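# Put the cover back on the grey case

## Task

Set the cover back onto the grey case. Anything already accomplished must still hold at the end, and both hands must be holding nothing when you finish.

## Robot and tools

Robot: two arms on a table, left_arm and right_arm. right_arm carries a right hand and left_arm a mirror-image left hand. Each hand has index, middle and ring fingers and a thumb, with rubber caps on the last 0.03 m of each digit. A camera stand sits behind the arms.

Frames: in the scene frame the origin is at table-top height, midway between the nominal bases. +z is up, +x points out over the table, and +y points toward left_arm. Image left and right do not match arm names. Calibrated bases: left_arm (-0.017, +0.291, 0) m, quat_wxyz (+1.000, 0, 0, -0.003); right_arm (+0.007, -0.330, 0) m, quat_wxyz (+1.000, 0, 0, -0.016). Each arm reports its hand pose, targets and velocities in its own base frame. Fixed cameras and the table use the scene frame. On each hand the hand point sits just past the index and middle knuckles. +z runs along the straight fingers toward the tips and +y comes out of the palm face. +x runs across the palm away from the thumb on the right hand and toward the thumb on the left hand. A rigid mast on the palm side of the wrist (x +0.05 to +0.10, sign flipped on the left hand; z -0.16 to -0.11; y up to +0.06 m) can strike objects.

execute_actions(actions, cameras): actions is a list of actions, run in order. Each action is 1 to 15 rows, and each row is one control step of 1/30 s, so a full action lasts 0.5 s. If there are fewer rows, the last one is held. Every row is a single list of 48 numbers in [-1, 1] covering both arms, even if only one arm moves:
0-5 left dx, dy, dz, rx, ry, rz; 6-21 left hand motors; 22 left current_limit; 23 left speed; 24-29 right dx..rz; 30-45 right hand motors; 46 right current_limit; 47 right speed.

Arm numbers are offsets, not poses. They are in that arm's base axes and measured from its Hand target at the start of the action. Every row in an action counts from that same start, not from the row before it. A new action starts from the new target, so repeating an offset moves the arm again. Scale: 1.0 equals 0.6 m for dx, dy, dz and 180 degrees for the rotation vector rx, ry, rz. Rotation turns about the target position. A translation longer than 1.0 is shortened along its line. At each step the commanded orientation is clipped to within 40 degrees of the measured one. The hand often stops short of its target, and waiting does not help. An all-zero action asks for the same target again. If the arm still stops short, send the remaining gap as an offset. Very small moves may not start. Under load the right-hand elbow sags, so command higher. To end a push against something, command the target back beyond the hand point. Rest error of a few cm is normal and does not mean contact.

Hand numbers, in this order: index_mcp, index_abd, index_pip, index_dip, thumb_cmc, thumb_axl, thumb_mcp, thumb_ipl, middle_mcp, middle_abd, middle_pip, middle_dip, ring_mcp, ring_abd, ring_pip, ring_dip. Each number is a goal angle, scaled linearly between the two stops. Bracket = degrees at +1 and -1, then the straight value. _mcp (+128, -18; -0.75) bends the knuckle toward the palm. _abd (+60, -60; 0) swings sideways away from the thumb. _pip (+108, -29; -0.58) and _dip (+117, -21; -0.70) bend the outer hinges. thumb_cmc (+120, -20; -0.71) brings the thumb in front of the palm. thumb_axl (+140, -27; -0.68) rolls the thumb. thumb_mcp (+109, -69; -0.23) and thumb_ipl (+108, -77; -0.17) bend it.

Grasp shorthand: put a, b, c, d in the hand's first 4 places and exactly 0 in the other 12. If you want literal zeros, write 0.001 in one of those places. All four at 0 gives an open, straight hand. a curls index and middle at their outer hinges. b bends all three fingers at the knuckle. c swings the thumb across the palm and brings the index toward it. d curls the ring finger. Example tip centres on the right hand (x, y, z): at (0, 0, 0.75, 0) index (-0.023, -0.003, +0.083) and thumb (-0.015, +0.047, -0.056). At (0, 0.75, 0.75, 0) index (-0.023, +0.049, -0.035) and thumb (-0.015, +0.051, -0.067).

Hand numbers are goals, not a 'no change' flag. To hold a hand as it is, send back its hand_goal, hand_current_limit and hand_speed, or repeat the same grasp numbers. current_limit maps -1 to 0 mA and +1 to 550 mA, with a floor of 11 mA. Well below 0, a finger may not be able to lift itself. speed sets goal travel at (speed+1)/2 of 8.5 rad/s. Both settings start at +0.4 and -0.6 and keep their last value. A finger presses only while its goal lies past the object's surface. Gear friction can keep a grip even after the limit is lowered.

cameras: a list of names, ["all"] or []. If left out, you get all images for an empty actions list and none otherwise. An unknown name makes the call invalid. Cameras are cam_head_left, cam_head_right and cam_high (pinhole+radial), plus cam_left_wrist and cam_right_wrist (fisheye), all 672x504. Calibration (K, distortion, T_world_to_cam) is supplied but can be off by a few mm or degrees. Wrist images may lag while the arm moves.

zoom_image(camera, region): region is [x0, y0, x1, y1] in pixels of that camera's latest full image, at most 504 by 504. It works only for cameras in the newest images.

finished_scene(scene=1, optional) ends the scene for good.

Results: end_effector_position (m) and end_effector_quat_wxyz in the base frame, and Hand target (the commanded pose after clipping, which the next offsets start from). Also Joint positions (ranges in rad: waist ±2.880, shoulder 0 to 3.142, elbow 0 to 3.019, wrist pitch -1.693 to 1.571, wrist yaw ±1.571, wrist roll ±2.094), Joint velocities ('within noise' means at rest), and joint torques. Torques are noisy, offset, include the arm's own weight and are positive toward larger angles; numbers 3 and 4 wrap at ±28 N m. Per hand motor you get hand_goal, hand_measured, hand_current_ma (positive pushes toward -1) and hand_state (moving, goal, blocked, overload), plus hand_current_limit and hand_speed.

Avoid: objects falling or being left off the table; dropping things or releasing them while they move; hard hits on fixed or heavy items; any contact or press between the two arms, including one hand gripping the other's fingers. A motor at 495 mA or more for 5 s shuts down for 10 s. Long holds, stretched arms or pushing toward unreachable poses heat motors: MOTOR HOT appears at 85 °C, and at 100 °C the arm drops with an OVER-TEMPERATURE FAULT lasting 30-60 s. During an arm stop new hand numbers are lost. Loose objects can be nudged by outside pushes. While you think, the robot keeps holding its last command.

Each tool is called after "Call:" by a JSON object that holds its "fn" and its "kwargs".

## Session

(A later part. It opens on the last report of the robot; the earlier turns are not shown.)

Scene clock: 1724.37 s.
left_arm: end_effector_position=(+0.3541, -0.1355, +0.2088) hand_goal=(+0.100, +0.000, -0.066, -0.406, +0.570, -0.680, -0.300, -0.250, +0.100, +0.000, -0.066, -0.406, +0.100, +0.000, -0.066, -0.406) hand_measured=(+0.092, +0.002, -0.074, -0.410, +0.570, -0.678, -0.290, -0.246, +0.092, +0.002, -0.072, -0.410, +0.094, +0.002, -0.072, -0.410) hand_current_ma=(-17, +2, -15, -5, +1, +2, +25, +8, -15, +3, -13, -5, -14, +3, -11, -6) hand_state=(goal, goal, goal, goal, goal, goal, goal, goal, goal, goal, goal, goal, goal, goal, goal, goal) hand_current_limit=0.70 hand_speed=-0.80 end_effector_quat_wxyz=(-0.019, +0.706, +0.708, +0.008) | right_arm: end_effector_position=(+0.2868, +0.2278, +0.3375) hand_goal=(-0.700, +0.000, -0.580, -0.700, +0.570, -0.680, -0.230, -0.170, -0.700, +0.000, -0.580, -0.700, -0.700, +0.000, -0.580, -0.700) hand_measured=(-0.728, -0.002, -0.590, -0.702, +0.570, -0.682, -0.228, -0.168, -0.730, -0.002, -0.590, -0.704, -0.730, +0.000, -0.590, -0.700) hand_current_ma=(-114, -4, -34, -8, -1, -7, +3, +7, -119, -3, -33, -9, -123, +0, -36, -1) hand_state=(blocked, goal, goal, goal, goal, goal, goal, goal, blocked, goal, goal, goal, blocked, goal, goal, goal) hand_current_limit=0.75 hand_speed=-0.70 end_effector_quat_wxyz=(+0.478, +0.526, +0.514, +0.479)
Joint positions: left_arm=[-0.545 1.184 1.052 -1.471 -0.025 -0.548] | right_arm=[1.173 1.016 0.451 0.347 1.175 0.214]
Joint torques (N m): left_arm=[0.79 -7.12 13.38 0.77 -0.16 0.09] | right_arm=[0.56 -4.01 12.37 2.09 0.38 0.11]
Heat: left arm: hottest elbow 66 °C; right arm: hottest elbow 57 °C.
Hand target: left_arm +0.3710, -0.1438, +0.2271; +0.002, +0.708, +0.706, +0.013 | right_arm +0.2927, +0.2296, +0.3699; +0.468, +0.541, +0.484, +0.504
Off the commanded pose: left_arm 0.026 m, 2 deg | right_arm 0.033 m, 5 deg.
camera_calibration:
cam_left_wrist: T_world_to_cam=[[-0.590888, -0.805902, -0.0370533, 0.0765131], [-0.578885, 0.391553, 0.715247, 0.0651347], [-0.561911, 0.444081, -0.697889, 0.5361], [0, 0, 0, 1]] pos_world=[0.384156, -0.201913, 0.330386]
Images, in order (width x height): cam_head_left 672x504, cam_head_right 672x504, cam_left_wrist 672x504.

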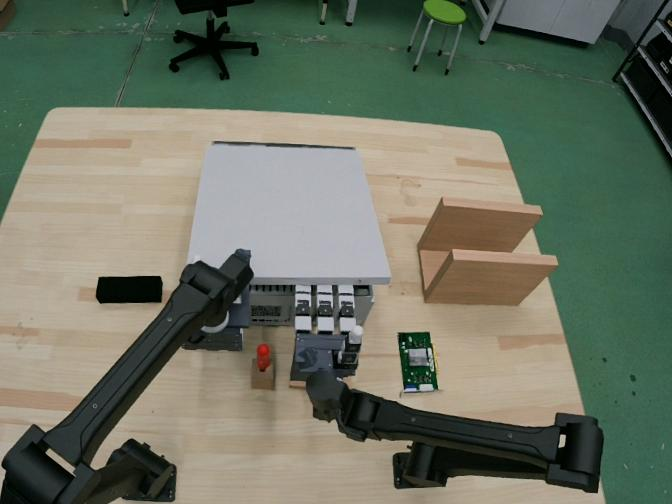

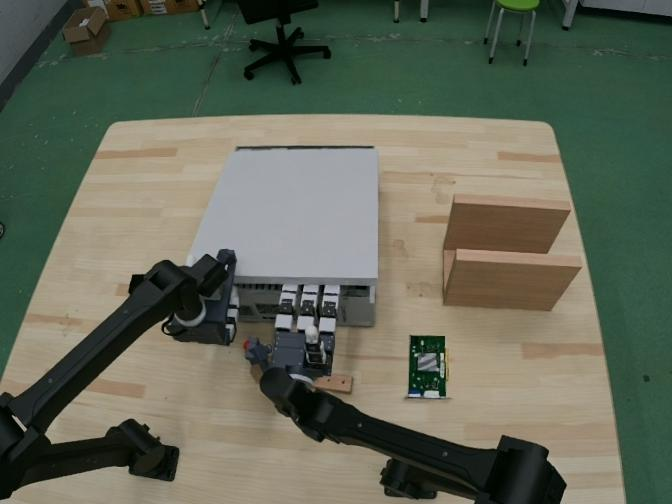

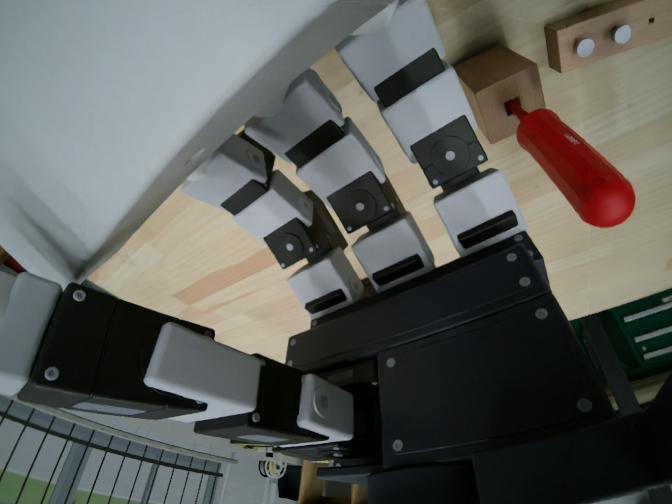

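Call:
{"fn": "execute_actions", "kwargs": {"actions": [[[0,0,0,0,0,0,0.4,0,-0.066,-0.406,0.57,-0.68,0.05,-0.17,0.4,0,-0.066,-0.406,0.4,0,-0.066,-0.406,0.7,-0.7,0.0,0,0.0,0,0,0,-0.7,0,-0.58,-0.7,0.57,-0.68,-0.23,-0.17,-0.7,0,-0.58,-0.7,-0.7,0,-0.58,-0.7,0.75,-0.7]],[[0,0,0.015,0,0,0,0.42,0,-0.066,-0.406,0.57,-0.68,0.1,-0.17,0.42,0,-0.066,-0.406,0.42,0,-0.066,-0.406,0.7,-0.7,0.0,0,-0.01,0,0,0,-0.7,0,-0.58,-0.7,0.57,-0.68,-0.23,-0.17,-0.7,0,-0.58,-0.7,-0.7,0,-0.58,-0.7,0.75,-0.7]]], "cameras": ["cam_left_wrist","cam_right_wrist","cam_head_right","cam_head_left"]}}

Scene clock: 1732.47 s.
left_arm: end_effector_position=(+0.3611, -0.1393, +0.2197) hand_goal=(+0.420, +0.000, -0.066, -0.406, +0.570, -0.680, +0.100, -0.170, +0.420, +0.000, -0.066, -0.406, +0.420, +0.000, -0.066, -0.406) hand_measured=(+0.326, +0.014, -0.090, -0.412, +0.558, -0.678, -0.100, -0.184, +0.340, +0.002, -0.088, -0.412, +0.352, +0.002, -0.086, -0.412) hand_current_ma=(-371, +25, -60, -10, -24, +4, -468, -48, -304, +3, -54, -12, -248, +3, -46, -13) hand_state=(blocked, goal, blocked, goal, goal, goal, blocked, goal, blocked, goal, blocked, goal, blocked, goal, goal, goal) hand_current_limit=0.70 hand_speed=-0.70 end_effector_quat_wxyz=(-0.007, +0.706, +0.708, +0.012) | right_arm: end_effector_position=(+0.2870, +0.2285, +0.3366) hand_goal=(-0.700, +0.000, -0.580, -0.700, +0.570, -0.680, -0.230, -0.170, -0.700, +0.000, -0.580, -0.700, -0.700, +0.000, -0.580, -0.700) hand_measured=(-0.740, -0.002, -0.596, -0.702, +0.570, -0.682, -0.228, -0.168, -0.742, -0.002, -0.596, -0.704, -0.742, +0.000, -0.596, -0.702) hand_current_ma=(-165, -4, -56, -8, -1, -7, +3, +7, -171, -3, -54, -9, -174, -1, -55, -5) hand_state=(blocked, goal, goal, goal, goal, goal, goal, goal, blocked, goal, goal, goal, blocked, goal, goal, goal) hand_current_limit=0.75 hand_speed=-0.70 end_effector_quat_wxyz=(+0.479, +0.525, +0.517, +0.477)
Joint positions: left_arm=[-0.543 1.185 1.078 -1.471 -0.026 -0.545] | right_arm=[1.173 1.016 0.451 0.34 1.174 0.215]
Joint torques (N m): left_arm=[0.85 -7.47 13.19 -0.14 -0.11 0.08] | right_arm=[0.56 -3.19 11.71 3.06 0.44 0.13]
Heat: left arm: hottest elbow 65 °C; right arm: hottest elbow 58 °C.
Hand target: left_arm +0.3710, -0.1439, +0.2362; +0.003, +0.708, +0.706, +0.013 | right_arm +0.2927, +0.2296, +0.3639; +0.468, +0.541, +0.484, +0.504
Off the commanded pose: left_arm 0.020 m, 1 deg | right_arm 0.028 m, 5 deg.
camera_calibration:
cam_left_wrist: T_world_to_cam=[[-0.591231, -0.805508, -0.0400426, 0.0788687], [-0.593784, 0.401155, 0.697492, 0.0735333], [-0.545772, 0.436155, -0.715473, 0.546397], [0, 0, 0, 1]] pos_world=[0.388501, -0.204283, 0.342802]
cam_right_wrist: T_world_to_cam=[[0.0833325, -0.778437, 0.622167, -0.0226982], [-0.754335, -0.457251, -0.471064, 0.43935], [0.65118, -0.430067, -0.625306, 0.25087], [0, 0, 0, 1]] pos_world=[0.169947, 0.291115, 0.377955]
Images, in order (width x height): cam_head_left 672x504, cam_head_right 672x504, cam_left_wrist 672x504, cam_right_wrist 672x504.

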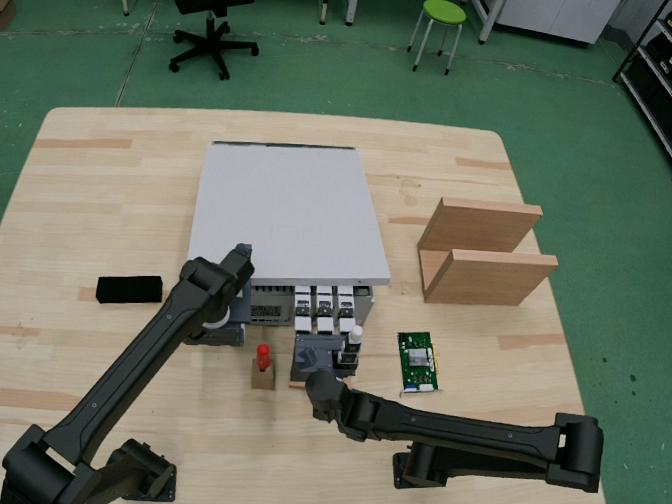

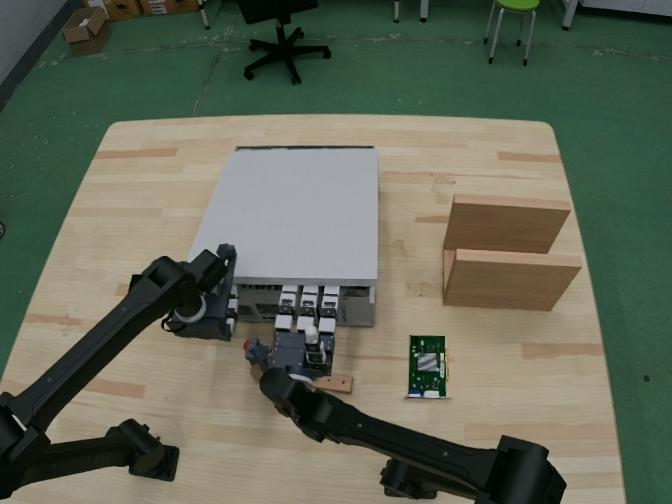

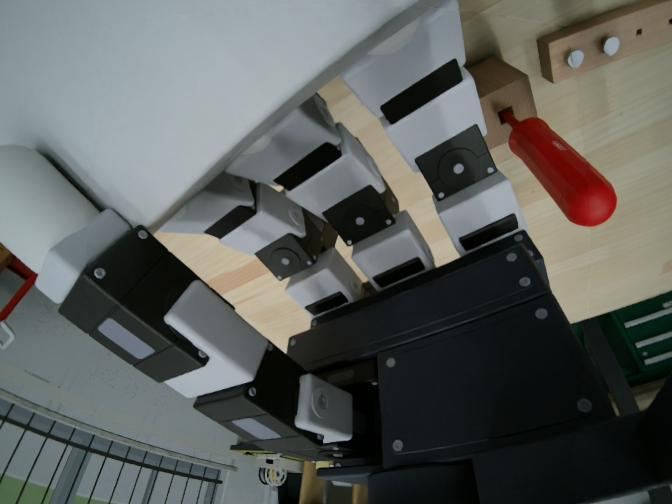

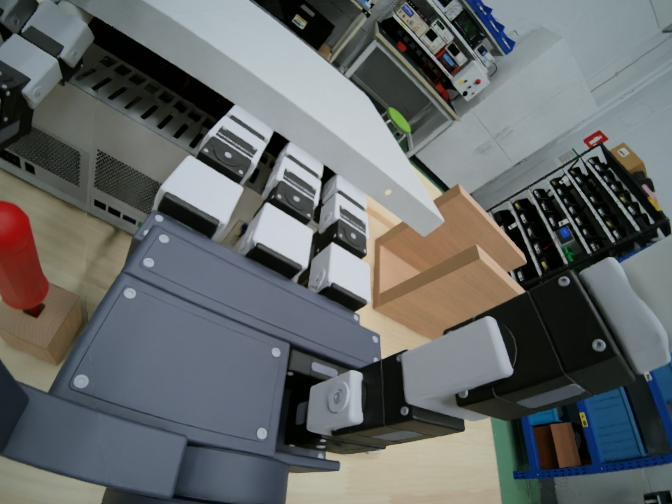

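Call:
{"fn": "execute_actions", "kwargs": {"actions": [[[0,0,0.005,0,0,0,0.42,0,-0.066,-0.406,0.57,-0.68,0.1,-0.17,0.42,0,-0.066,-0.406,0.42,0,-0.066,-0.406,0.7,-0.7,0.0,0,-0.035,0,0,0,-0.72,0,-0.58,-0.7,0.57,-0.68,-0.23,-0.17,-0.72,0,-0.58,-0.7,-0.72,0,-0.58,-0.7,0.75,-0.7]],[[0,0,0.005,0,0,0,0.42,0,-0.066,-0.406,0.57,-0.68,0.1,-0.17,0.42,0,-0.066,-0.406,0.42,0,-0.066,-0.406,0.7,-0.7,0.0,0,-0.03,0,0,0,-0.75,0,-0.58,-0.7,0.57,-0.68,-0.23,-0.17,-0.75,0,-0.58,-0.7,-0.75,0,-0.58,-0.7,0.75,-0.7]]], "cameras": ["cam_left_wrist","cam_right_wrist","cam_head_right","cam_head_left"]}}

Call:
{"fn": "zoom_image", "kwargs": {"camera": "cam_head_right", "region": [180, 230, 400, 350]}}

Scene clock: 1739.83 s.
left_arm: end_effector_position=(+0.3593, -0.1385, +0.2178) hand_goal=(+0.420, +0.000, -0.066, -0.406, +0.570, -0.680, +0.100, -0.170, +0.420, +0.000, -0.066, -0.406, +0.420, +0.000, -0.066, -0.406) hand_measured=(+0.328, +0.014, -0.098, -0.414, +0.558, -0.680, -0.040, -0.190, +0.340, +0.004, -0.094, -0.414, +0.354, +0.002, -0.088, -0.414) hand_current_ma=(-361, +25, -90, -15, -24, -1, -467, -73, -299, +4, -72, -16, -234, +4, -53, -15) hand_state=(blocked, goal, blocked, goal, goal, goal, blocked, blocked, blocked, goal, blocked, goal, blocked, goal, blocked, goal) hand_current_limit=0.70 hand_speed=-0.70 end_effector_quat_wxyz=(-0.016, +0.708, +0.706, +0.009) | right_arm: end_effector_position=(+0.2895, +0.2341, +0.3223) hand_goal=(-0.750, +0.000, -0.580, -0.700, +0.570, -0.680, -0.230, -0.170, -0.750, +0.000, -0.580, -0.700, -0.750, +0.000, -0.580, -0.700) hand_measured=(-0.758, -0.002, -0.588, -0.702, +0.570, -0.682, -0.228, -0.168, -0.766, -0.002, -0.588, -0.704, -0.782, -0.002, -0.596, -0.702) hand_current_ma=(-27, -4, -25, -8, -1, -7, +3, +7, -62, -3, -24, -9, -130, -5, -53, -4) hand_state=(goal, goal, goal, goal, goal, goal, goal, goal, goal, goal, goal, goal, blocked, goal, goal, goal) hand_current_limit=0.75 hand_speed=-0.70 end_effector_quat_wxyz=(+0.469, +0.534, +0.497, +0.498)
Joint positions: left_arm=[-0.543 1.193 1.082 -1.488 -0.025 -0.54] | right_arm=[1.173 1.106 0.438 0.502 1.173 0.22]
Joint torques (N m): left_arm=[0.79 -8.59 13.86 -0.12 -0.12 0.03] | right_arm=[0.5 -3.25 7.79 2.97 0.35 0.1]
Heat: left arm: hottest elbow 68 °C; right arm: hottest elbow 58 °C.
Hand target: left_arm +0.3710, -0.1439, +0.2421; +0.002, +0.708, +0.706, +0.013 | right_arm +0.2927, +0.2296, +0.3250; +0.468, +0.541, +0.484, +0.504
Off the commanded pose: left_arm 0.027 m, 2 deg | right_arm 0.006 m, 2 deg.
camera_calibration:
cam_left_wrist: T_world_to_cam=[[-0.595626, -0.802379, -0.0376518, 0.0798815], [-0.579436, 0.396722, 0.711945, 0.0645545], [-0.556312, 0.445869, -0.701225, 0.545674], [0, 0, 0, 1]] pos_world=[0.38855, -0.204814, 0.339689]
cam_right_wrist: T_world_to_cam=[[0.0697725, -0.813681, 0.577109, 0.0170697], [-0.743225, -0.428284, -0.513994, 0.440928], [0.665394, -0.393059, -0.634631, 0.232967], [0, 0, 0, 1]] pos_world=[0.171503, 0.294301, 0.364631]
Images, in order (width x height): cam_head_left 672x504, cam_head_right 672x504, cam_left_wrist 672x504, cam_right_wrist 672x504.

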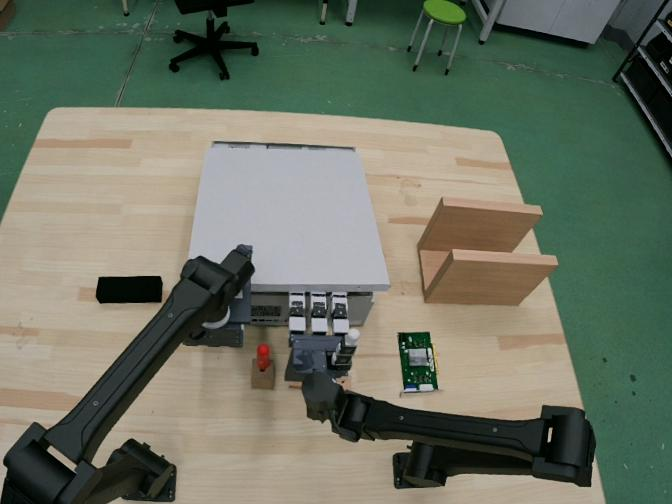

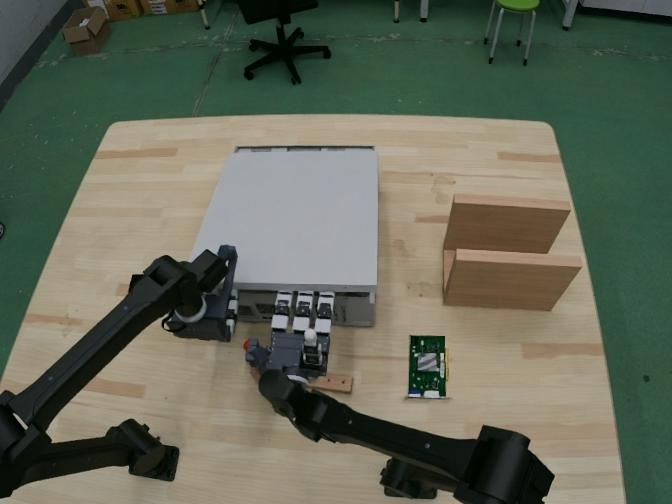

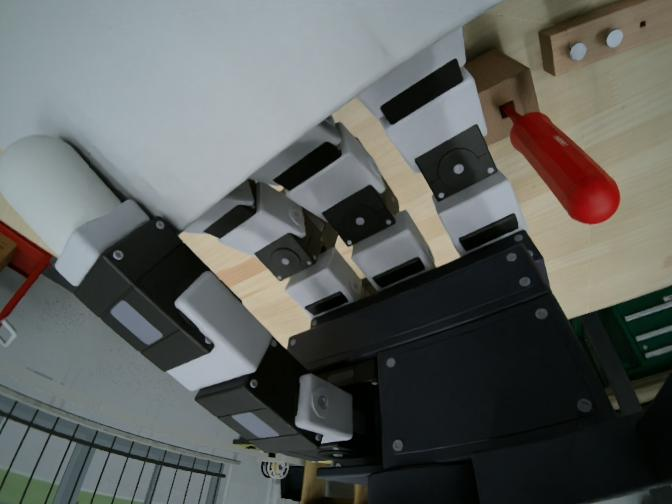

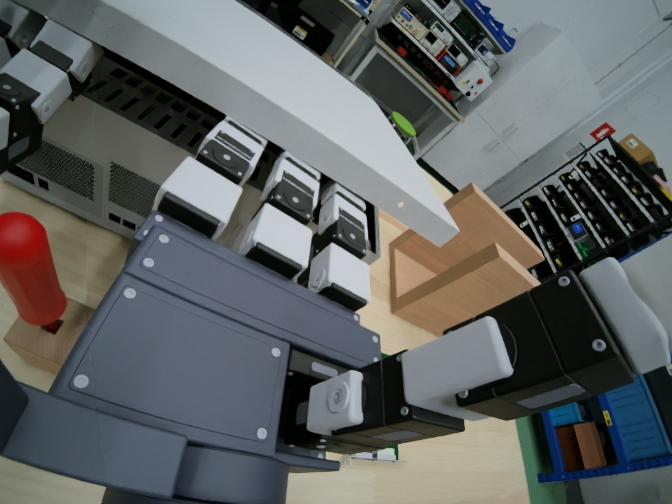

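Scaled by 2.291 from the camera's 672x504 image, which has a finer 960x720 frame.

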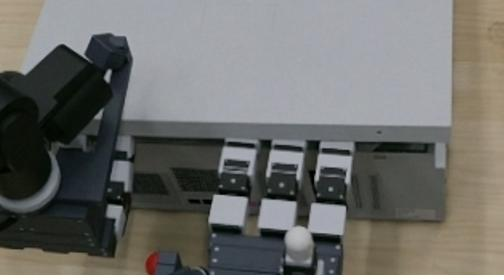

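Call:
{"fn": "execute_actions", "kwargs": {"actions": [[[0,0,0.005,0,0,0,0.42,0,-0.066,-0.406,0.57,-0.68,0.1,-0.17,0.42,0,-0.066,-0.406,0.42,0,-0.066,-0.406,0.7,-0.7,0.0,0,-0.02,0,0,0,-0.78,0,-0.58,-0.7,0.57,-0.68,-0.23,-0.17,-0.78,0,-0.58,-0.7,-0.82,0,-0.58,-0.7,0.75,-0.7]],[[0,0,0.0,0,0,0,0.42,0,-0.066,-0.406,0.57,-0.68,0.1,-0.17,0.42,0,-0.066,-0.406,0.42,0,-0.066,-0.406,0.7,-0.7,-0.04,0,-0.01,0,0,0,-0.8,0,-0.58,-0.7,0.57,-0.68,-0.23,-0.17,-0.8,0,-0.58,-0.7,-0.85,0,-0.58,-0.7,0.75,-0.7]],[[0,0,0.0,0,0,0,0.42,0,-0.066,-0.406,0.57,-0.68,0.1,-0.17,0.42,0,-0.066,-0.406,0.42,0,-0.066,-0.406,0.7,-0.7,-0.05,0,0,0,0,0,-0.8,0,-0.58,-0.7,0.57,-0.68,-0.23,-0.17,-0.8,0,-0.58,-0.7,-0.85,0,-0.58,-0.7,0.75,-0.7]]], "cameras": ["cam_left_wrist","cam_right_wrist","cam_head_right","cam_head_left"]}}

Call:
{"fn": "zoom_image", "kwargs": {"camera": "cam_head_right", "region": [180, 230, 400, 350]}}

Call:
{"fn": "zoom_image", "kwargs": {"camera": "cam_head_left", "region": [180, 230, 400, 350]}}

Scene clock: 1753.03 s.
left_arm: end_effector_position=(+0.3571, -0.1375, +0.2167) hand_goal=(+0.420, +0.000, -0.066, -0.406, +0.570, -0.680, +0.100, -0.170, +0.420, +0.000, -0.066, -0.406, +0.420, +0.000, -0.066, -0.406) hand_measured=(+0.328, +0.014, -0.100, -0.414, +0.558, -0.680, -0.040, -0.190, +0.340, +0.004, -0.094, -0.414, +0.354, +0.004, -0.088, -0.414) hand_current_ma=(-361, +26, -94, -15, -24, -1, -468, -75, -299, +5, -72, -16, -234, +5, -53, -15) hand_state=(blocked, goal, blocked, goal, goal, goal, blocked, blocked, blocked, goal, blocked, goal, blocked, goal, blocked, goal) hand_current_limit=0.70 hand_speed=-0.70 end_effector_quat_wxyz=(-0.022, +0.709, +0.705, +0.007) | right_arm: end_effector_position=(+0.2424, +0.2292, +0.3051) hand_goal=(-0.800, +0.000, -0.580, -0.700, +0.570, -0.680, -0.230, -0.170, -0.800, +0.000, -0.580, -0.700, -0.850, +0.000, -0.580, -0.700) hand_measured=(-0.808, -0.002, -0.588, -0.702, +0.570, -0.682, -0.230, -0.168, -0.808, -0.002, -0.588, -0.702, -0.858, -0.002, -0.586, -0.702) hand_current_ma=(-27, -4, -23, -8, -1, -7, +3, +7, -27, -3, -22, -8, -24, -5, -19, -4) hand_state=(goal, goal, goal, goal, goal, goal, goal, goal, goal, goal, goal, goal, goal, goal, goal, goal) hand_current_limit=0.75 hand_speed=-0.70 end_effector_quat_wxyz=(+0.474, +0.541, +0.483, +0.499)
Joint positions: left_arm=[-0.543 1.194 1.082 -1.498 -0.024 -0.539] | right_arm=[1.328 1.102 0.388 0.474 1.352 0.316]
Joint torques (N m): left_arm=[0.85 -8.76 14.35 -0.09 -0.16 0.01] | right_arm=[2.55 -4.07 7.15 1.36 0.46 0.13]
Heat: left arm: hottest elbow 76 °C; right arm: hottest elbow 58 °C.
Hand target: left_arm +0.3709, -0.1438, +0.2450; +0.002, +0.708, +0.706, +0.013 | right_arm +0.2387, +0.2296, +0.3070; +0.468, +0.541, +0.484, +0.504
Off the commanded pose: left_arm 0.032 m, 3 deg | right_arm 0.004 m, 1 deg.
camera_calibration:
cam_left_wrist: T_world_to_cam=[[-0.597555, -0.801051, -0.0352758, 0.0796803], [-0.570747, 0.394033, 0.720407, 0.0583911], [-0.563183, 0.450616, -0.692654, 0.544477], [0, 0, 0, 1]] pos_world=[0.38758, -0.20453, 0.337879]
cam_right_wrist: T_world_to_cam=[[0.0411536, -0.824298, 0.564658, 0.0395111], [-0.747031, -0.400679, -0.530472, 0.394615], [0.663514, -0.399987, -0.632266, 0.252741], [0, 0, 0, 1]] pos_world=[0.125467, 0.291776, 0.346821]
Images, in order (width x height): cam_head_left 672x504, cam_head_right 672x504, cam_left_wrist 672x504, cam_right_wrist 672x504.

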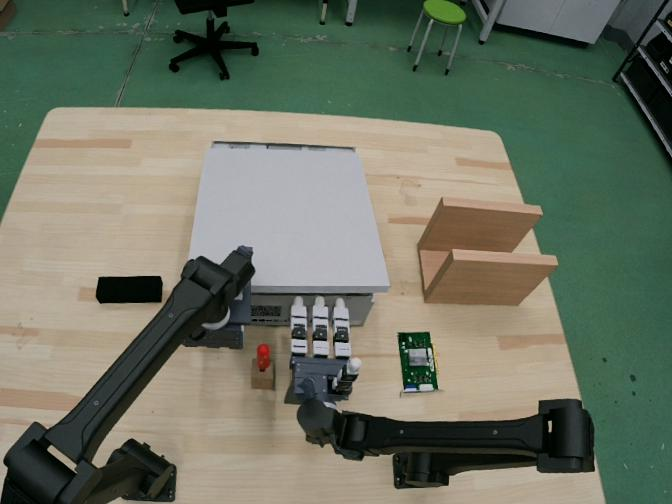

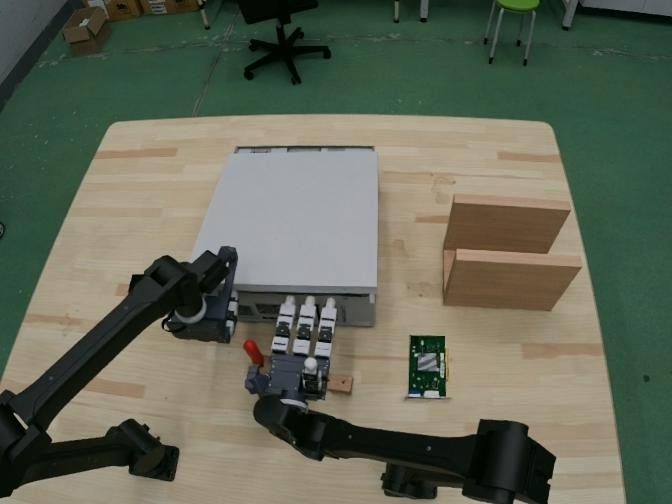

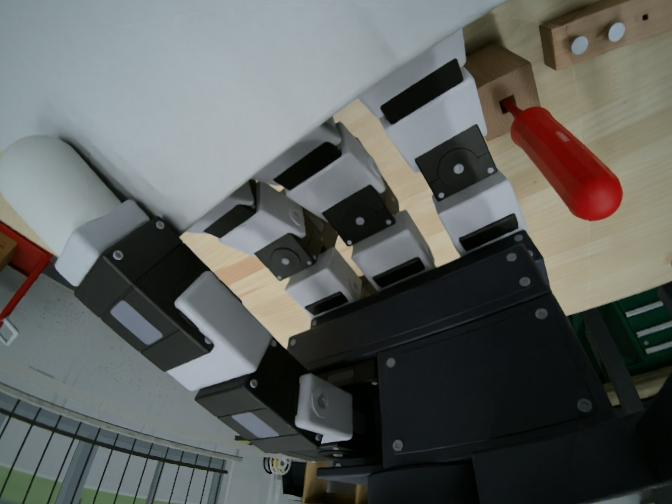

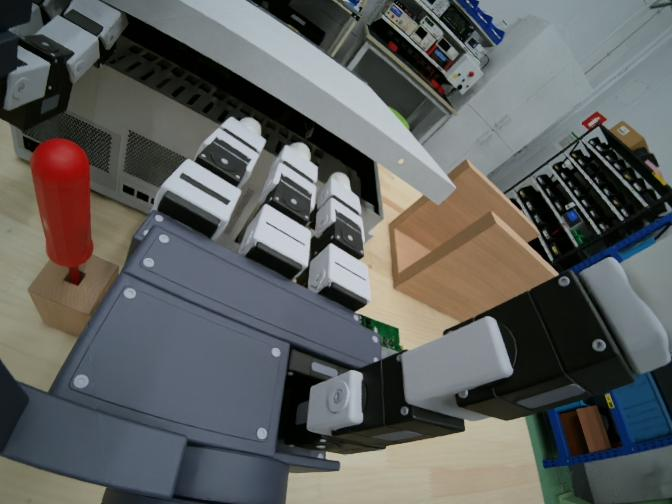

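Scaled by 2.291 from the camera's 672x504 image, which has a finer 960x720 frame.

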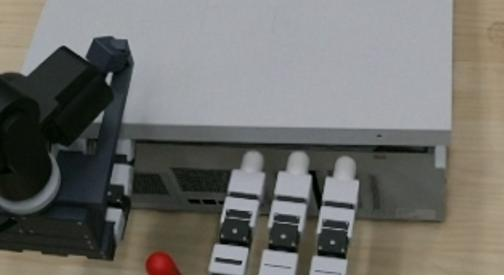

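Scaled by 2.291 from the camera's 672x504 image, which has a finer 960x720 frame.

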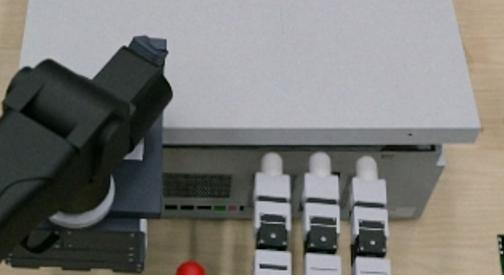

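Call:
{"fn": "execute_actions", "kwargs": {"actions": [[[-0.008,0,-0.035,0,0,0,0.42,0,-0.066,-0.406,0.57,-0.68,0.1,-0.17,0.42,0,-0.066,-0.406,0.42,0,-0.066,-0.406,0.7,-0.7,0,0,0,0,0,0,-0.75,0,-0.58,-0.7,0.57,-0.68,-0.23,-0.17,-0.75,0,-0.58,-0.7,-0.75,0,-0.58,-0.7,0.75,-0.7]],[[0,0,-0.035,0,0,0,0.42,0,-0.066,-0.406,0.57,-0.68,0.1,-0.17,0.42,0,-0.066,-0.406,0.42,0,-0.066,-0.406,0.7,-0.7,0,0,0,0,0,0,-0.75,0,-0.58,-0.7,0.57,-0.68,-0.23,-0.17,-0.75,0,-0.58,-0.7,-0.75,0,-0.58,-0.7,0.75,-0.7]]], "cameras": ["cam_left_wrist","cam_right_wrist","cam_head_right","cam_head_left"]}}

Call:
{"fn": "zoom_image", "kwargs": {"camera": "cam_head_right", "region": [180, 230, 400, 350]}}

Call:
{"fn": "zoom_image", "kwargs": {"camera": "cam_head_left", "region": [180, 230, 400, 350]}}

Scene clock: 1766.53 s.
left_arm: end_effector_position=(+0.3595, -0.1392, +0.1987) hand_goal=(+0.420, +0.000, -0.066, -0.406, +0.570, -0.680, +0.100, -0.170, +0.420, +0.000, -0.066, -0.406, +0.420, +0.000, -0.066, -0.406) hand_measured=(+0.328, +0.012, -0.102, -0.414, +0.558, -0.680, -0.038, -0.194, +0.340, +0.004, -0.094, -0.414, +0.356, +0.004, -0.088, -0.414) hand_current_ma=(-361, +24, -99, -18, -24, -1, -468, -94, -299, +4, -72, -16, -229, +4, -53, -15) hand_state=(blocked, goal, blocked, goal, goal, goal, blocked, blocked, blocked, goal, blocked, goal, blocked, goal, blocked, goal) hand_current_limit=0.70 hand_speed=-0.70 end_effector_quat_wxyz=(-0.013, +0.708, +0.706, +0.008) | right_arm: end_effector_position=(+0.2423, +0.2291, +0.3039) hand_goal=(-0.750, +0.000, -0.580, -0.700, +0.570, -0.680, -0.230, -0.170, -0.750, +0.000, -0.580, -0.700, -0.750, +0.000, -0.580, -0.700) hand_measured=(-0.772, -0.002, -0.588, -0.702, +0.570, -0.682, -0.230, -0.168, -0.772, -0.002, -0.588, -0.702, -0.780, -0.004, -0.594, -0.706) hand_current_ma=(-86, -4, -23, -8, -1, -7, +3, +7, -86, -3, -22, -8, -118, -10, -43, -17) hand_state=(blocked, goal, goal, goal, goal, goal, goal, goal, blocked, goal, goal, goal, blocked, goal, goal, goal) hand_current_limit=0.75 hand_speed=-0.70 end_effector_quat_wxyz=(+0.475, +0.540, +0.486, +0.497)
Joint positions: left_arm=[-0.543 1.197 1.034 -1.429 -0.022 -0.541] | right_arm=[1.329 1.1 0.388 0.454 1.352 0.326]
Joint torques (N m): left_arm=[0.21 -8.53 9.7 1.68 -0.23 -0.03] | right_arm=[2.49 -3.96 7.31 1.48 0.48 0.14]
Heat: left arm: hottest elbow 81 °C; right arm: hottest elbow 56 °C.
Hand target: left_arm +0.3661, -0.1438, +0.2030; +0.002, +0.708, +0.706, +0.013 | right_arm +0.2387, +0.2296, +0.3070; +0.468, +0.541, +0.484, +0.504
Off the commanded pose: left_arm 0.009 m, 2 deg | right_arm 0.005 m, 1 deg.
camera_calibration:
cam_left_wrist: T_world_to_cam=[[-0.594799, -0.803097, -0.0353381, 0.0779586], [-0.583055, 0.400731, 0.706725, 0.08143], [-0.553408, 0.440964, -0.706605, 0.531957], [0, 0, 0, 1]] pos_world=[0.388237, -0.204597, 0.32109]
cam_right_wrist: T_world_to_cam=[[0.0432536, -0.820659, 0.569778, 0.0371226], [-0.749012, -0.404048, -0.525096, 0.393532], [0.661143, -0.404059, -0.63216, 0.253471], [0, 0, 0, 1]] pos_world=[0.125574, 0.291888, 0.345725]
Images, in order (width x height): cam_head_left 672x504, cam_head_right 672x504, cam_left_wrist 672x504, cam_right_wrist 672x504.

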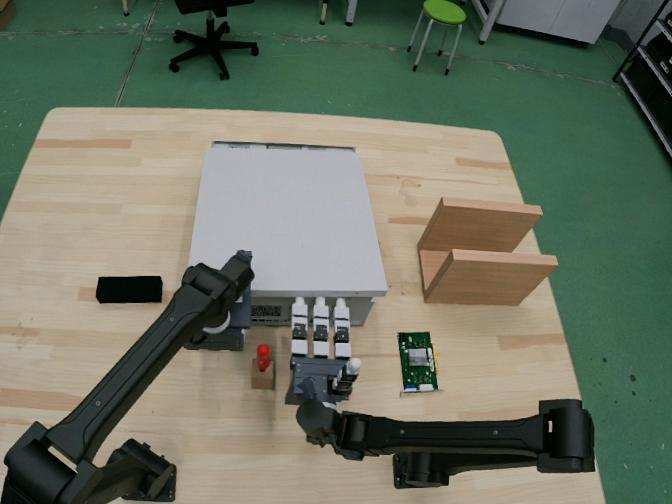

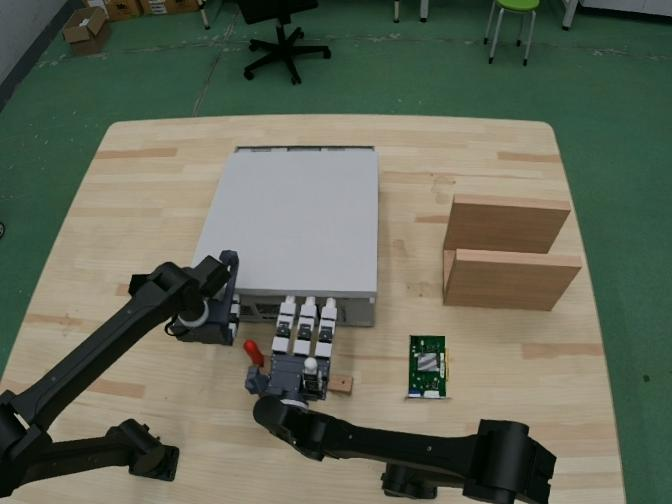

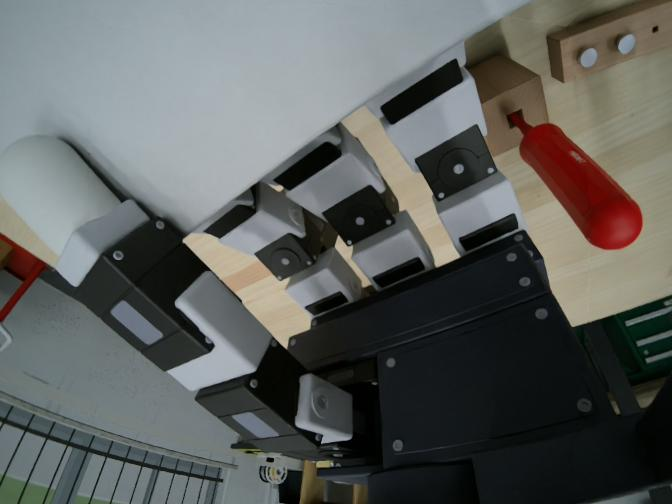

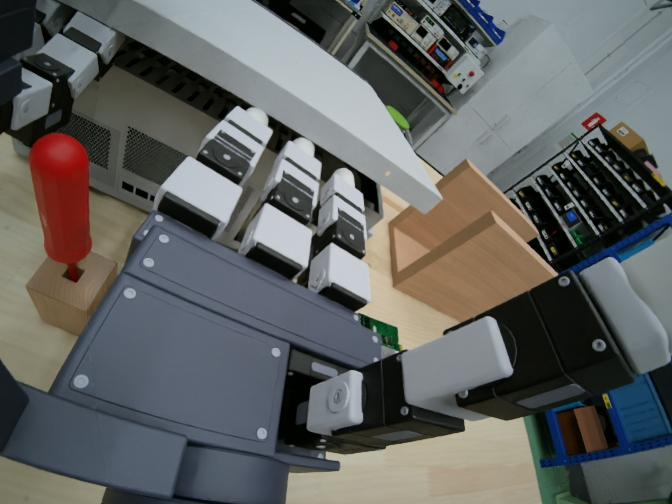

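Scaled by 2.291 from the camera's 672x504 image, which has a finer 960x720 frame.

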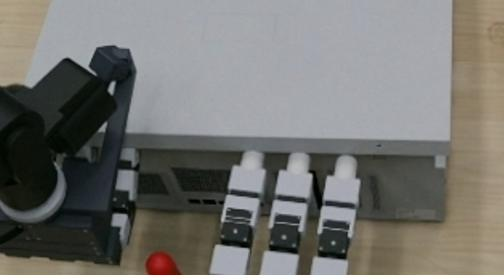

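Scaled by 2.291 from the camera's 672x504 image, which has a finer 960x720 frame.

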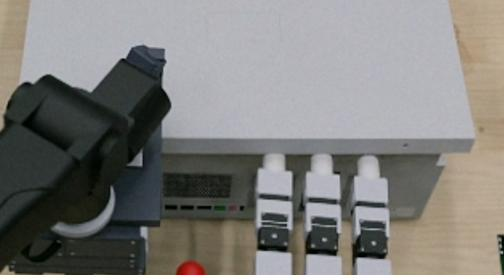

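Call:
{"fn": "execute_actions", "kwargs": {"actions": [[[0,0,-0.02,0,0,0,0.42,0,-0.066,-0.406,0.57,-0.68,0.1,-0.17,0.42,0,-0.066,-0.406,0.42,0,-0.066,-0.406,0.7,-0.7,0.025,0,-0.02,0,0,0,-0.75,0,-0.58,-0.7,0.57,-0.68,-0.23,-0.17,-0.75,0,-0.58,-0.7,-0.75,0,-0.58,-0.7,0.75,-0.7]],[[0,0,-0.03,0,0,0,0.42,0,-0.066,-0.406,0.57,-0.68,0.1,-0.17,0.42,0,-0.066,-0.406,0.42,0,-0.066,-0.406,0.7,-0.7,0,0,-0.02,0,0,0,-0.75,0,-0.58,-0.7,0.57,-0.68,-0.23,-0.17,-0.75,0,-0.58,-0.7,-0.75,0,-0.58,-0.7,0.75,-0.7]]], "cameras": ["cam_left_wrist","cam_right_wrist","cam_head_right","cam_head_left"]}}

Call:
{"fn": "zoom_image", "kwargs": {"camera": "cam_head_right", "region": [180, 230, 400, 350]}}

Call:
{"fn": "zoom_image", "kwargs": {"camera": "cam_head_left", "region": [180, 230, 400, 350]}}

Scene clock: 1772.43 s.
left_arm: end_effector_position=(+0.3617, -0.1400, +0.1736) hand_goal=(+0.420, +0.000, -0.066, -0.406, +0.570, -0.680, +0.100, -0.170, +0.420, +0.000, -0.066, -0.406, +0.420, +0.000, -0.066, -0.406) hand_measured=(+0.328, +0.010, -0.102, -0.414, +0.558, -0.680, -0.038, -0.200, +0.340, +0.004, -0.094, -0.414, +0.356, +0.004, -0.090, -0.414) hand_current_ma=(-359, +19, -99, -18, -24, -1, -467, -119, -299, +4, -72, -16, -229, +4, -60, -15) hand_state=(blocked, goal, blocked, goal, goal, goal, blocked, blocked, blocked, goal, blocked, goal, blocked, goal, blocked, goal) hand_current_limit=0.70 hand_speed=-0.70 end_effector_quat_wxyz=(-0.005, +0.708, +0.707, +0.012) | right_arm: end_effector_position=(+0.2502, +0.2332, +0.2806) hand_goal=(-0.750, +0.000, -0.580, -0.700, +0.570, -0.680, -0.230, -0.170, -0.750, +0.000, -0.580, -0.700, -0.750, +0.000, -0.580, -0.700) hand_measured=(-0.772, -0.002, -0.588, -0.702, +0.570, -0.682, -0.230, -0.168, -0.776, -0.002, -0.590, -0.702, -0.788, -0.006, -0.598, -0.708) hand_current_ma=(-83, -4, -23, -8, -1, -7, +3, +7, -103, -3, -34, -8, -152, -18, -60, -24) hand_state=(blocked, goal, goal, goal, goal, goal, goal, goal, blocked, goal, goal, goal, blocked, goal, goal, goal) hand_current_limit=0.75 hand_speed=-0.70 end_effector_quat_wxyz=(+0.468, +0.534, +0.496, +0.500)
Joint positions: left_arm=[-0.543 1.207 0.972 -1.34 -0.025 -0.542] | right_arm=[1.305 1.183 0.356 0.592 1.302 0.297]
Joint torques (N m): left_arm=[0.26 -7.88 9.22 1.51 -0.11 -0.03] | right_arm=[0.44 -3.25 6.9 2.55 0.45 0.04]
Heat: left arm: hottest elbow 78 °C; right arm: hottest elbow 56 °C.
Hand target: left_arm +0.3662, -0.1439, +0.1732; +0.003, +0.708, +0.706, +0.013 | right_arm +0.2537, +0.2297, +0.2831; +0.468, +0.541, +0.484, +0.504
Off the commanded pose: left_arm 0.006 m, 1 deg | right_arm 0.006 m, 2 deg.
camera_calibration:
cam_left_wrist: T_world_to_cam=[[-0.593952, -0.80353, -0.0395077, 0.0780672], [-0.593978, 0.404876, 0.695173, 0.107359], [-0.542597, 0.436366, -0.717756, 0.513199], [0, 0, 0, 1]] pos_world=[0.388597, -0.20468, 0.296802]
cam_right_wrist: T_world_to_cam=[[0.0689095, -0.816214, 0.573626, 0.0450221], [-0.74165, -0.426484, -0.517751, 0.390158], [0.667238, -0.389752, -0.634734, 0.231041], [0, 0, 0, 1]] pos_world=[0.132099, 0.293192, 0.322829]
Images, in order (width x height): cam_head_left 672x504, cam_head_right 672x504, cam_left_wrist 672x504, cam_right_wrist 672x504.

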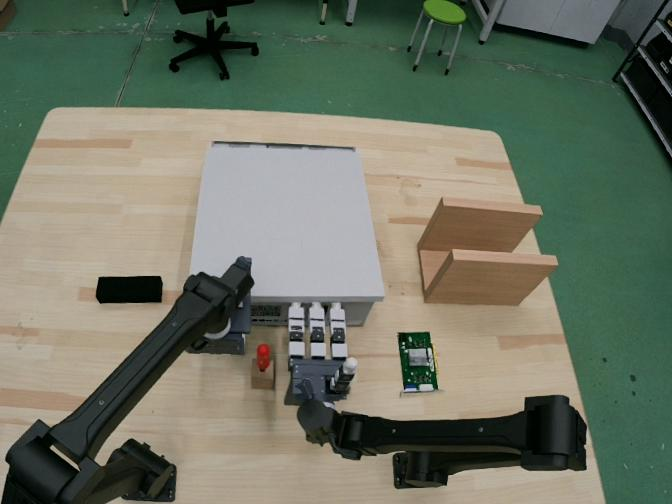

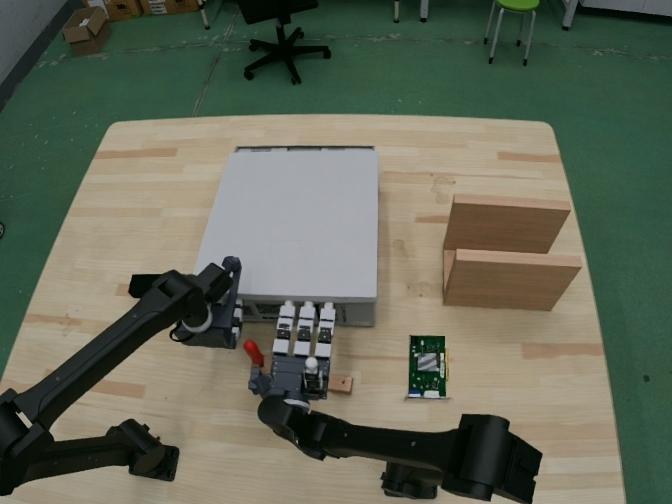

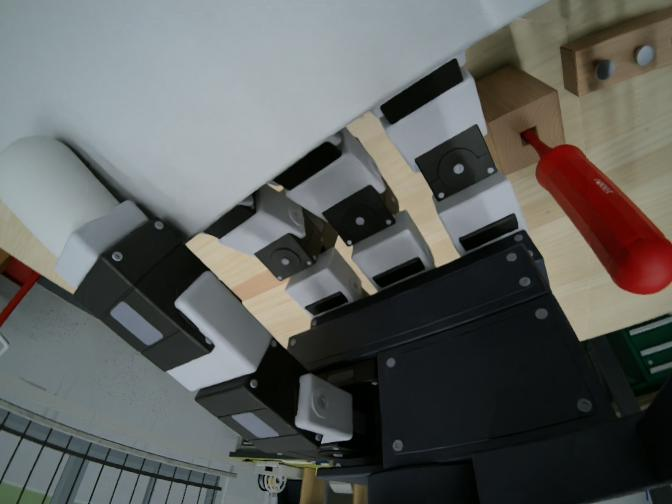

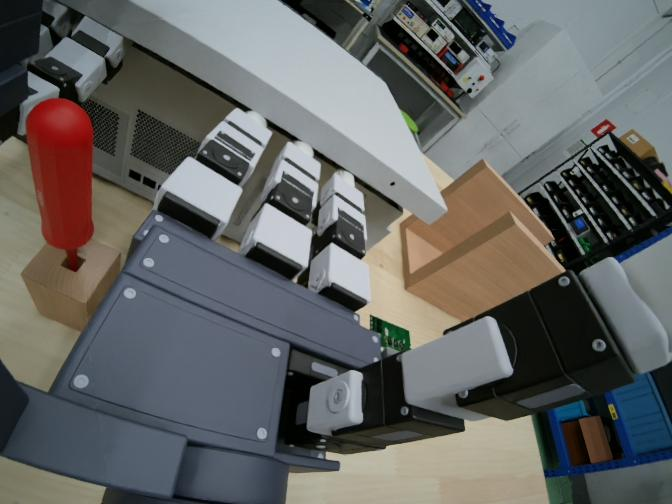

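Scaled by 2.291 from the camera's 672x504 image, which has a finer 960x720 frame.

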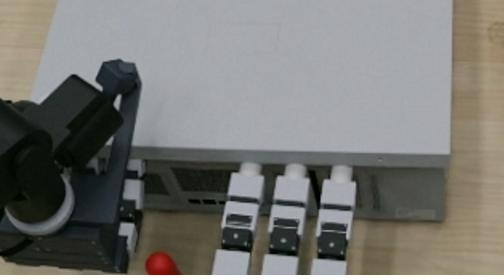

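Scaled by 2.291 from the camera's 672x504 image, which has a finer 960x720 frame.

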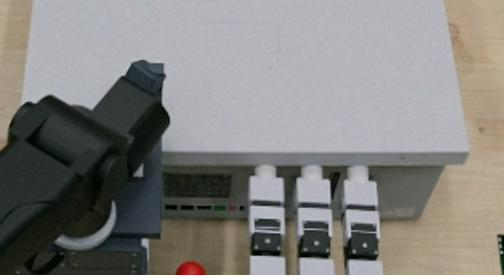

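Call:
{"fn": "execute_actions", "kwargs": {"actions": [[[-0.016,0,-0.01,0,0,0,0.42,0,-0.066,-0.406,0.57,-0.68,0.1,-0.17,0.42,0,-0.066,-0.406,0.42,0,-0.066,-0.406,0.7,-0.7,-0.01,0,-0.01,0,0,0,-0.75,0,-0.58,-0.7,0.57,-0.68,-0.23,-0.17,-0.75,0,-0.58,-0.7,-0.75,0,-0.58,-0.7,0.75,-0.7]],[[0,0,-0.03,0,0,0,0.42,0,-0.066,-0.406,0.57,-0.68,0.1,-0.17,0.42,0,-0.066,-0.406,0.42,0,-0.066,-0.406,0.7,-0.7,0,0,-0.035,0,0,0,-0.75,0,-0.58,-0.7,0.57,-0.68,-0.23,-0.17,-0.75,0,-0.58,-0.7,-0.75,0,-0.58,-0.7,0.75,-0.7]]], "cameras": ["cam_left_wrist","cam_right_wrist","cam_head_right","cam_head_left"]}}

Call:
{"fn": "zoom_image", "kwargs": {"camera": "cam_head_right", "region": [180, 230, 400, 350]}}

Call:
{"fn": "zoom_image", "kwargs": {"camera": "cam_head_left", "region": [180, 230, 400, 350]}}

Scene clock: 1778.70 s.
left_arm: end_effector_position=(+0.3579, -0.1408, +0.1513) hand_goal=(+0.420, +0.000, -0.066, -0.406, +0.570, -0.680, +0.100, -0.170, +0.420, +0.000, -0.066, -0.406, +0.420, +0.000, -0.066, -0.406) hand_measured=(+0.328, +0.010, -0.102, -0.414, +0.560, -0.680, -0.038, -0.204, +0.340, +0.006, -0.094, -0.414, +0.356, +0.006, -0.094, -0.414) hand_current_ma=(-356, +19, -99, -15, -24, -1, -467, -134, -299, +8, -74, -16, -229, +9, -77, -15) hand_state=(blocked, goal, blocked, goal, goal, goal, blocked, blocked, blocked, goal, blocked, goal, blocked, goal, blocked, goal) hand_current_limit=0.70 hand_speed=-0.70 end_effector_quat_wxyz=(+0.002, +0.707, +0.707, +0.014) | right_arm: end_effector_position=(+0.2495, +0.2291, +0.2561) hand_goal=(-0.750, +0.000, -0.580, -0.700, +0.570, -0.680, -0.230, -0.170, -0.750, +0.000, -0.580, -0.700, -0.750, +0.000, -0.580, -0.700) hand_measured=(-0.772, -0.002, -0.588, -0.702, +0.570, -0.682, -0.230, -0.168, -0.778, +0.002, -0.590, -0.704, -0.790, +0.002, -0.598, -0.708) hand_current_ma=(-81, -4, -23, -8, -1, -7, +3, +7, -107, +4, -32, -11, -164, +4, -63, -26) hand_state=(blocked, goal, goal, goal, goal, goal, goal, goal, blocked, goal, goal, goal, blocked, goal, goal, goal) hand_current_limit=0.75 hand_speed=-0.70 end_effector_quat_wxyz=(+0.471, +0.541, +0.488, +0.498)
Joint positions: left_arm=[-0.553 1.207 0.909 -1.262 -0.027 -0.551] | right_arm=[1.305 1.278 0.33 0.698 1.32 0.322]
Joint torques (N m): left_arm=[-0.15 -8.23 8.72 0.96 -0.06 -0.08] | right_arm=[2.02 -3.49 5.78 2.62 0.56 0.05]
Heat: left arm: hottest elbow 75 °C; right arm: hottest elbow 54 °C.
Hand target: left_arm +0.3566, -0.1438, +0.1491; +0.002, +0.708, +0.706, +0.013 | right_arm +0.2477, +0.2296, +0.2561; +0.468, +0.541, +0.484, +0.504
Off the commanded pose: left_arm 0.004 m, 0 deg | right_arm 0.002 m, 1 deg.
camera_calibration:
cam_left_wrist: T_world_to_cam=[[-0.593084, -0.804006, -0.0427283, 0.0743786], [-0.603578, 0.408859, 0.684491, 0.126538], [-0.532865, 0.43175, -0.727768, 0.492944], [0, 0, 0, 1]] pos_world=[0.383161, -0.204764, 0.275313]
cam_right_wrist: T_world_to_cam=[[0.0530371, -0.822401, 0.56643, 0.0629293], [-0.749211, -0.407786, -0.521913, 0.37384], [0.660204, -0.396695, -0.63778, 0.218505], [0, 0, 0, 1]] pos_world=[0.132489, 0.290879, 0.298825]
Images, in order (width x height): cam_head_left 672x504, cam_head_right 672x504, cam_left_wrist 672x504, cam_right_wrist 672x504.

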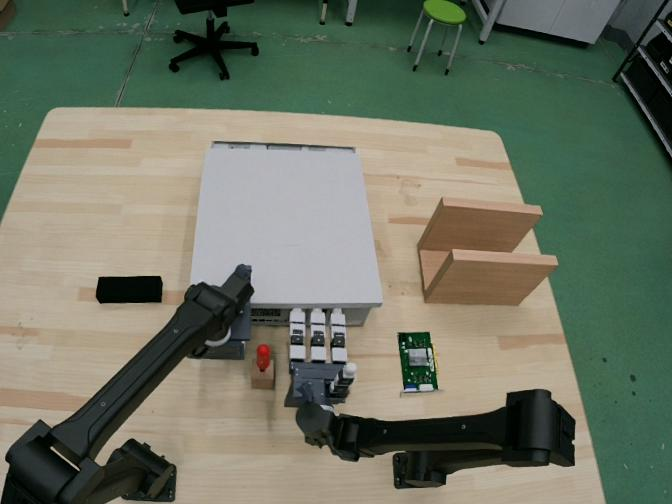

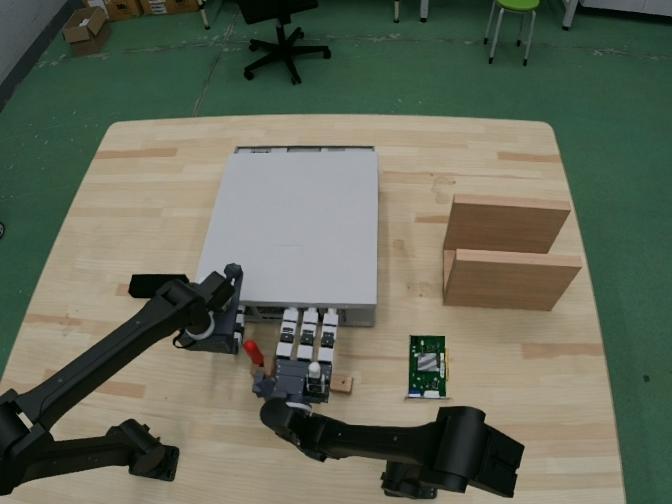

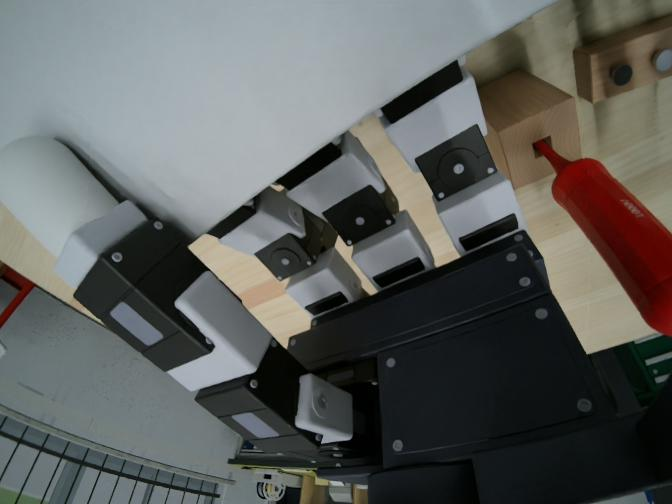

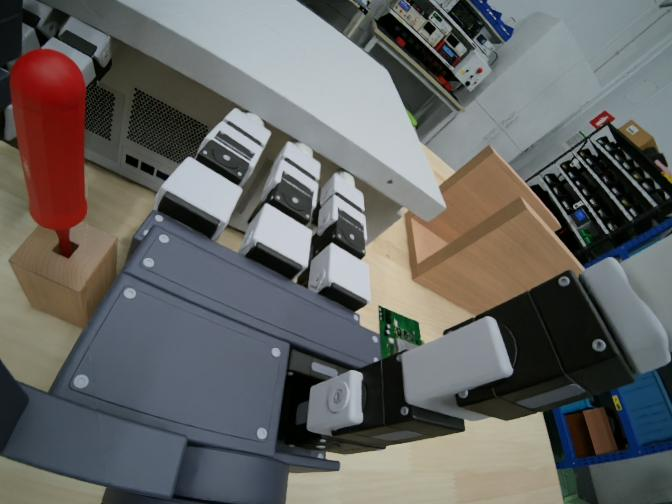

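Scaled by 2.291 from the camera's 672x504 image, which has a finer 960x720 frame.

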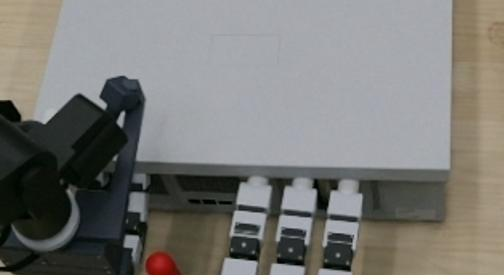

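Scaled by 2.291 from the camera's 672x504 image, which has a finer 960x720 frame.

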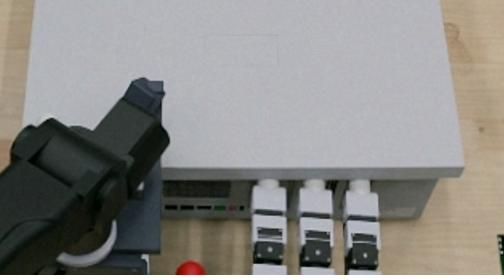

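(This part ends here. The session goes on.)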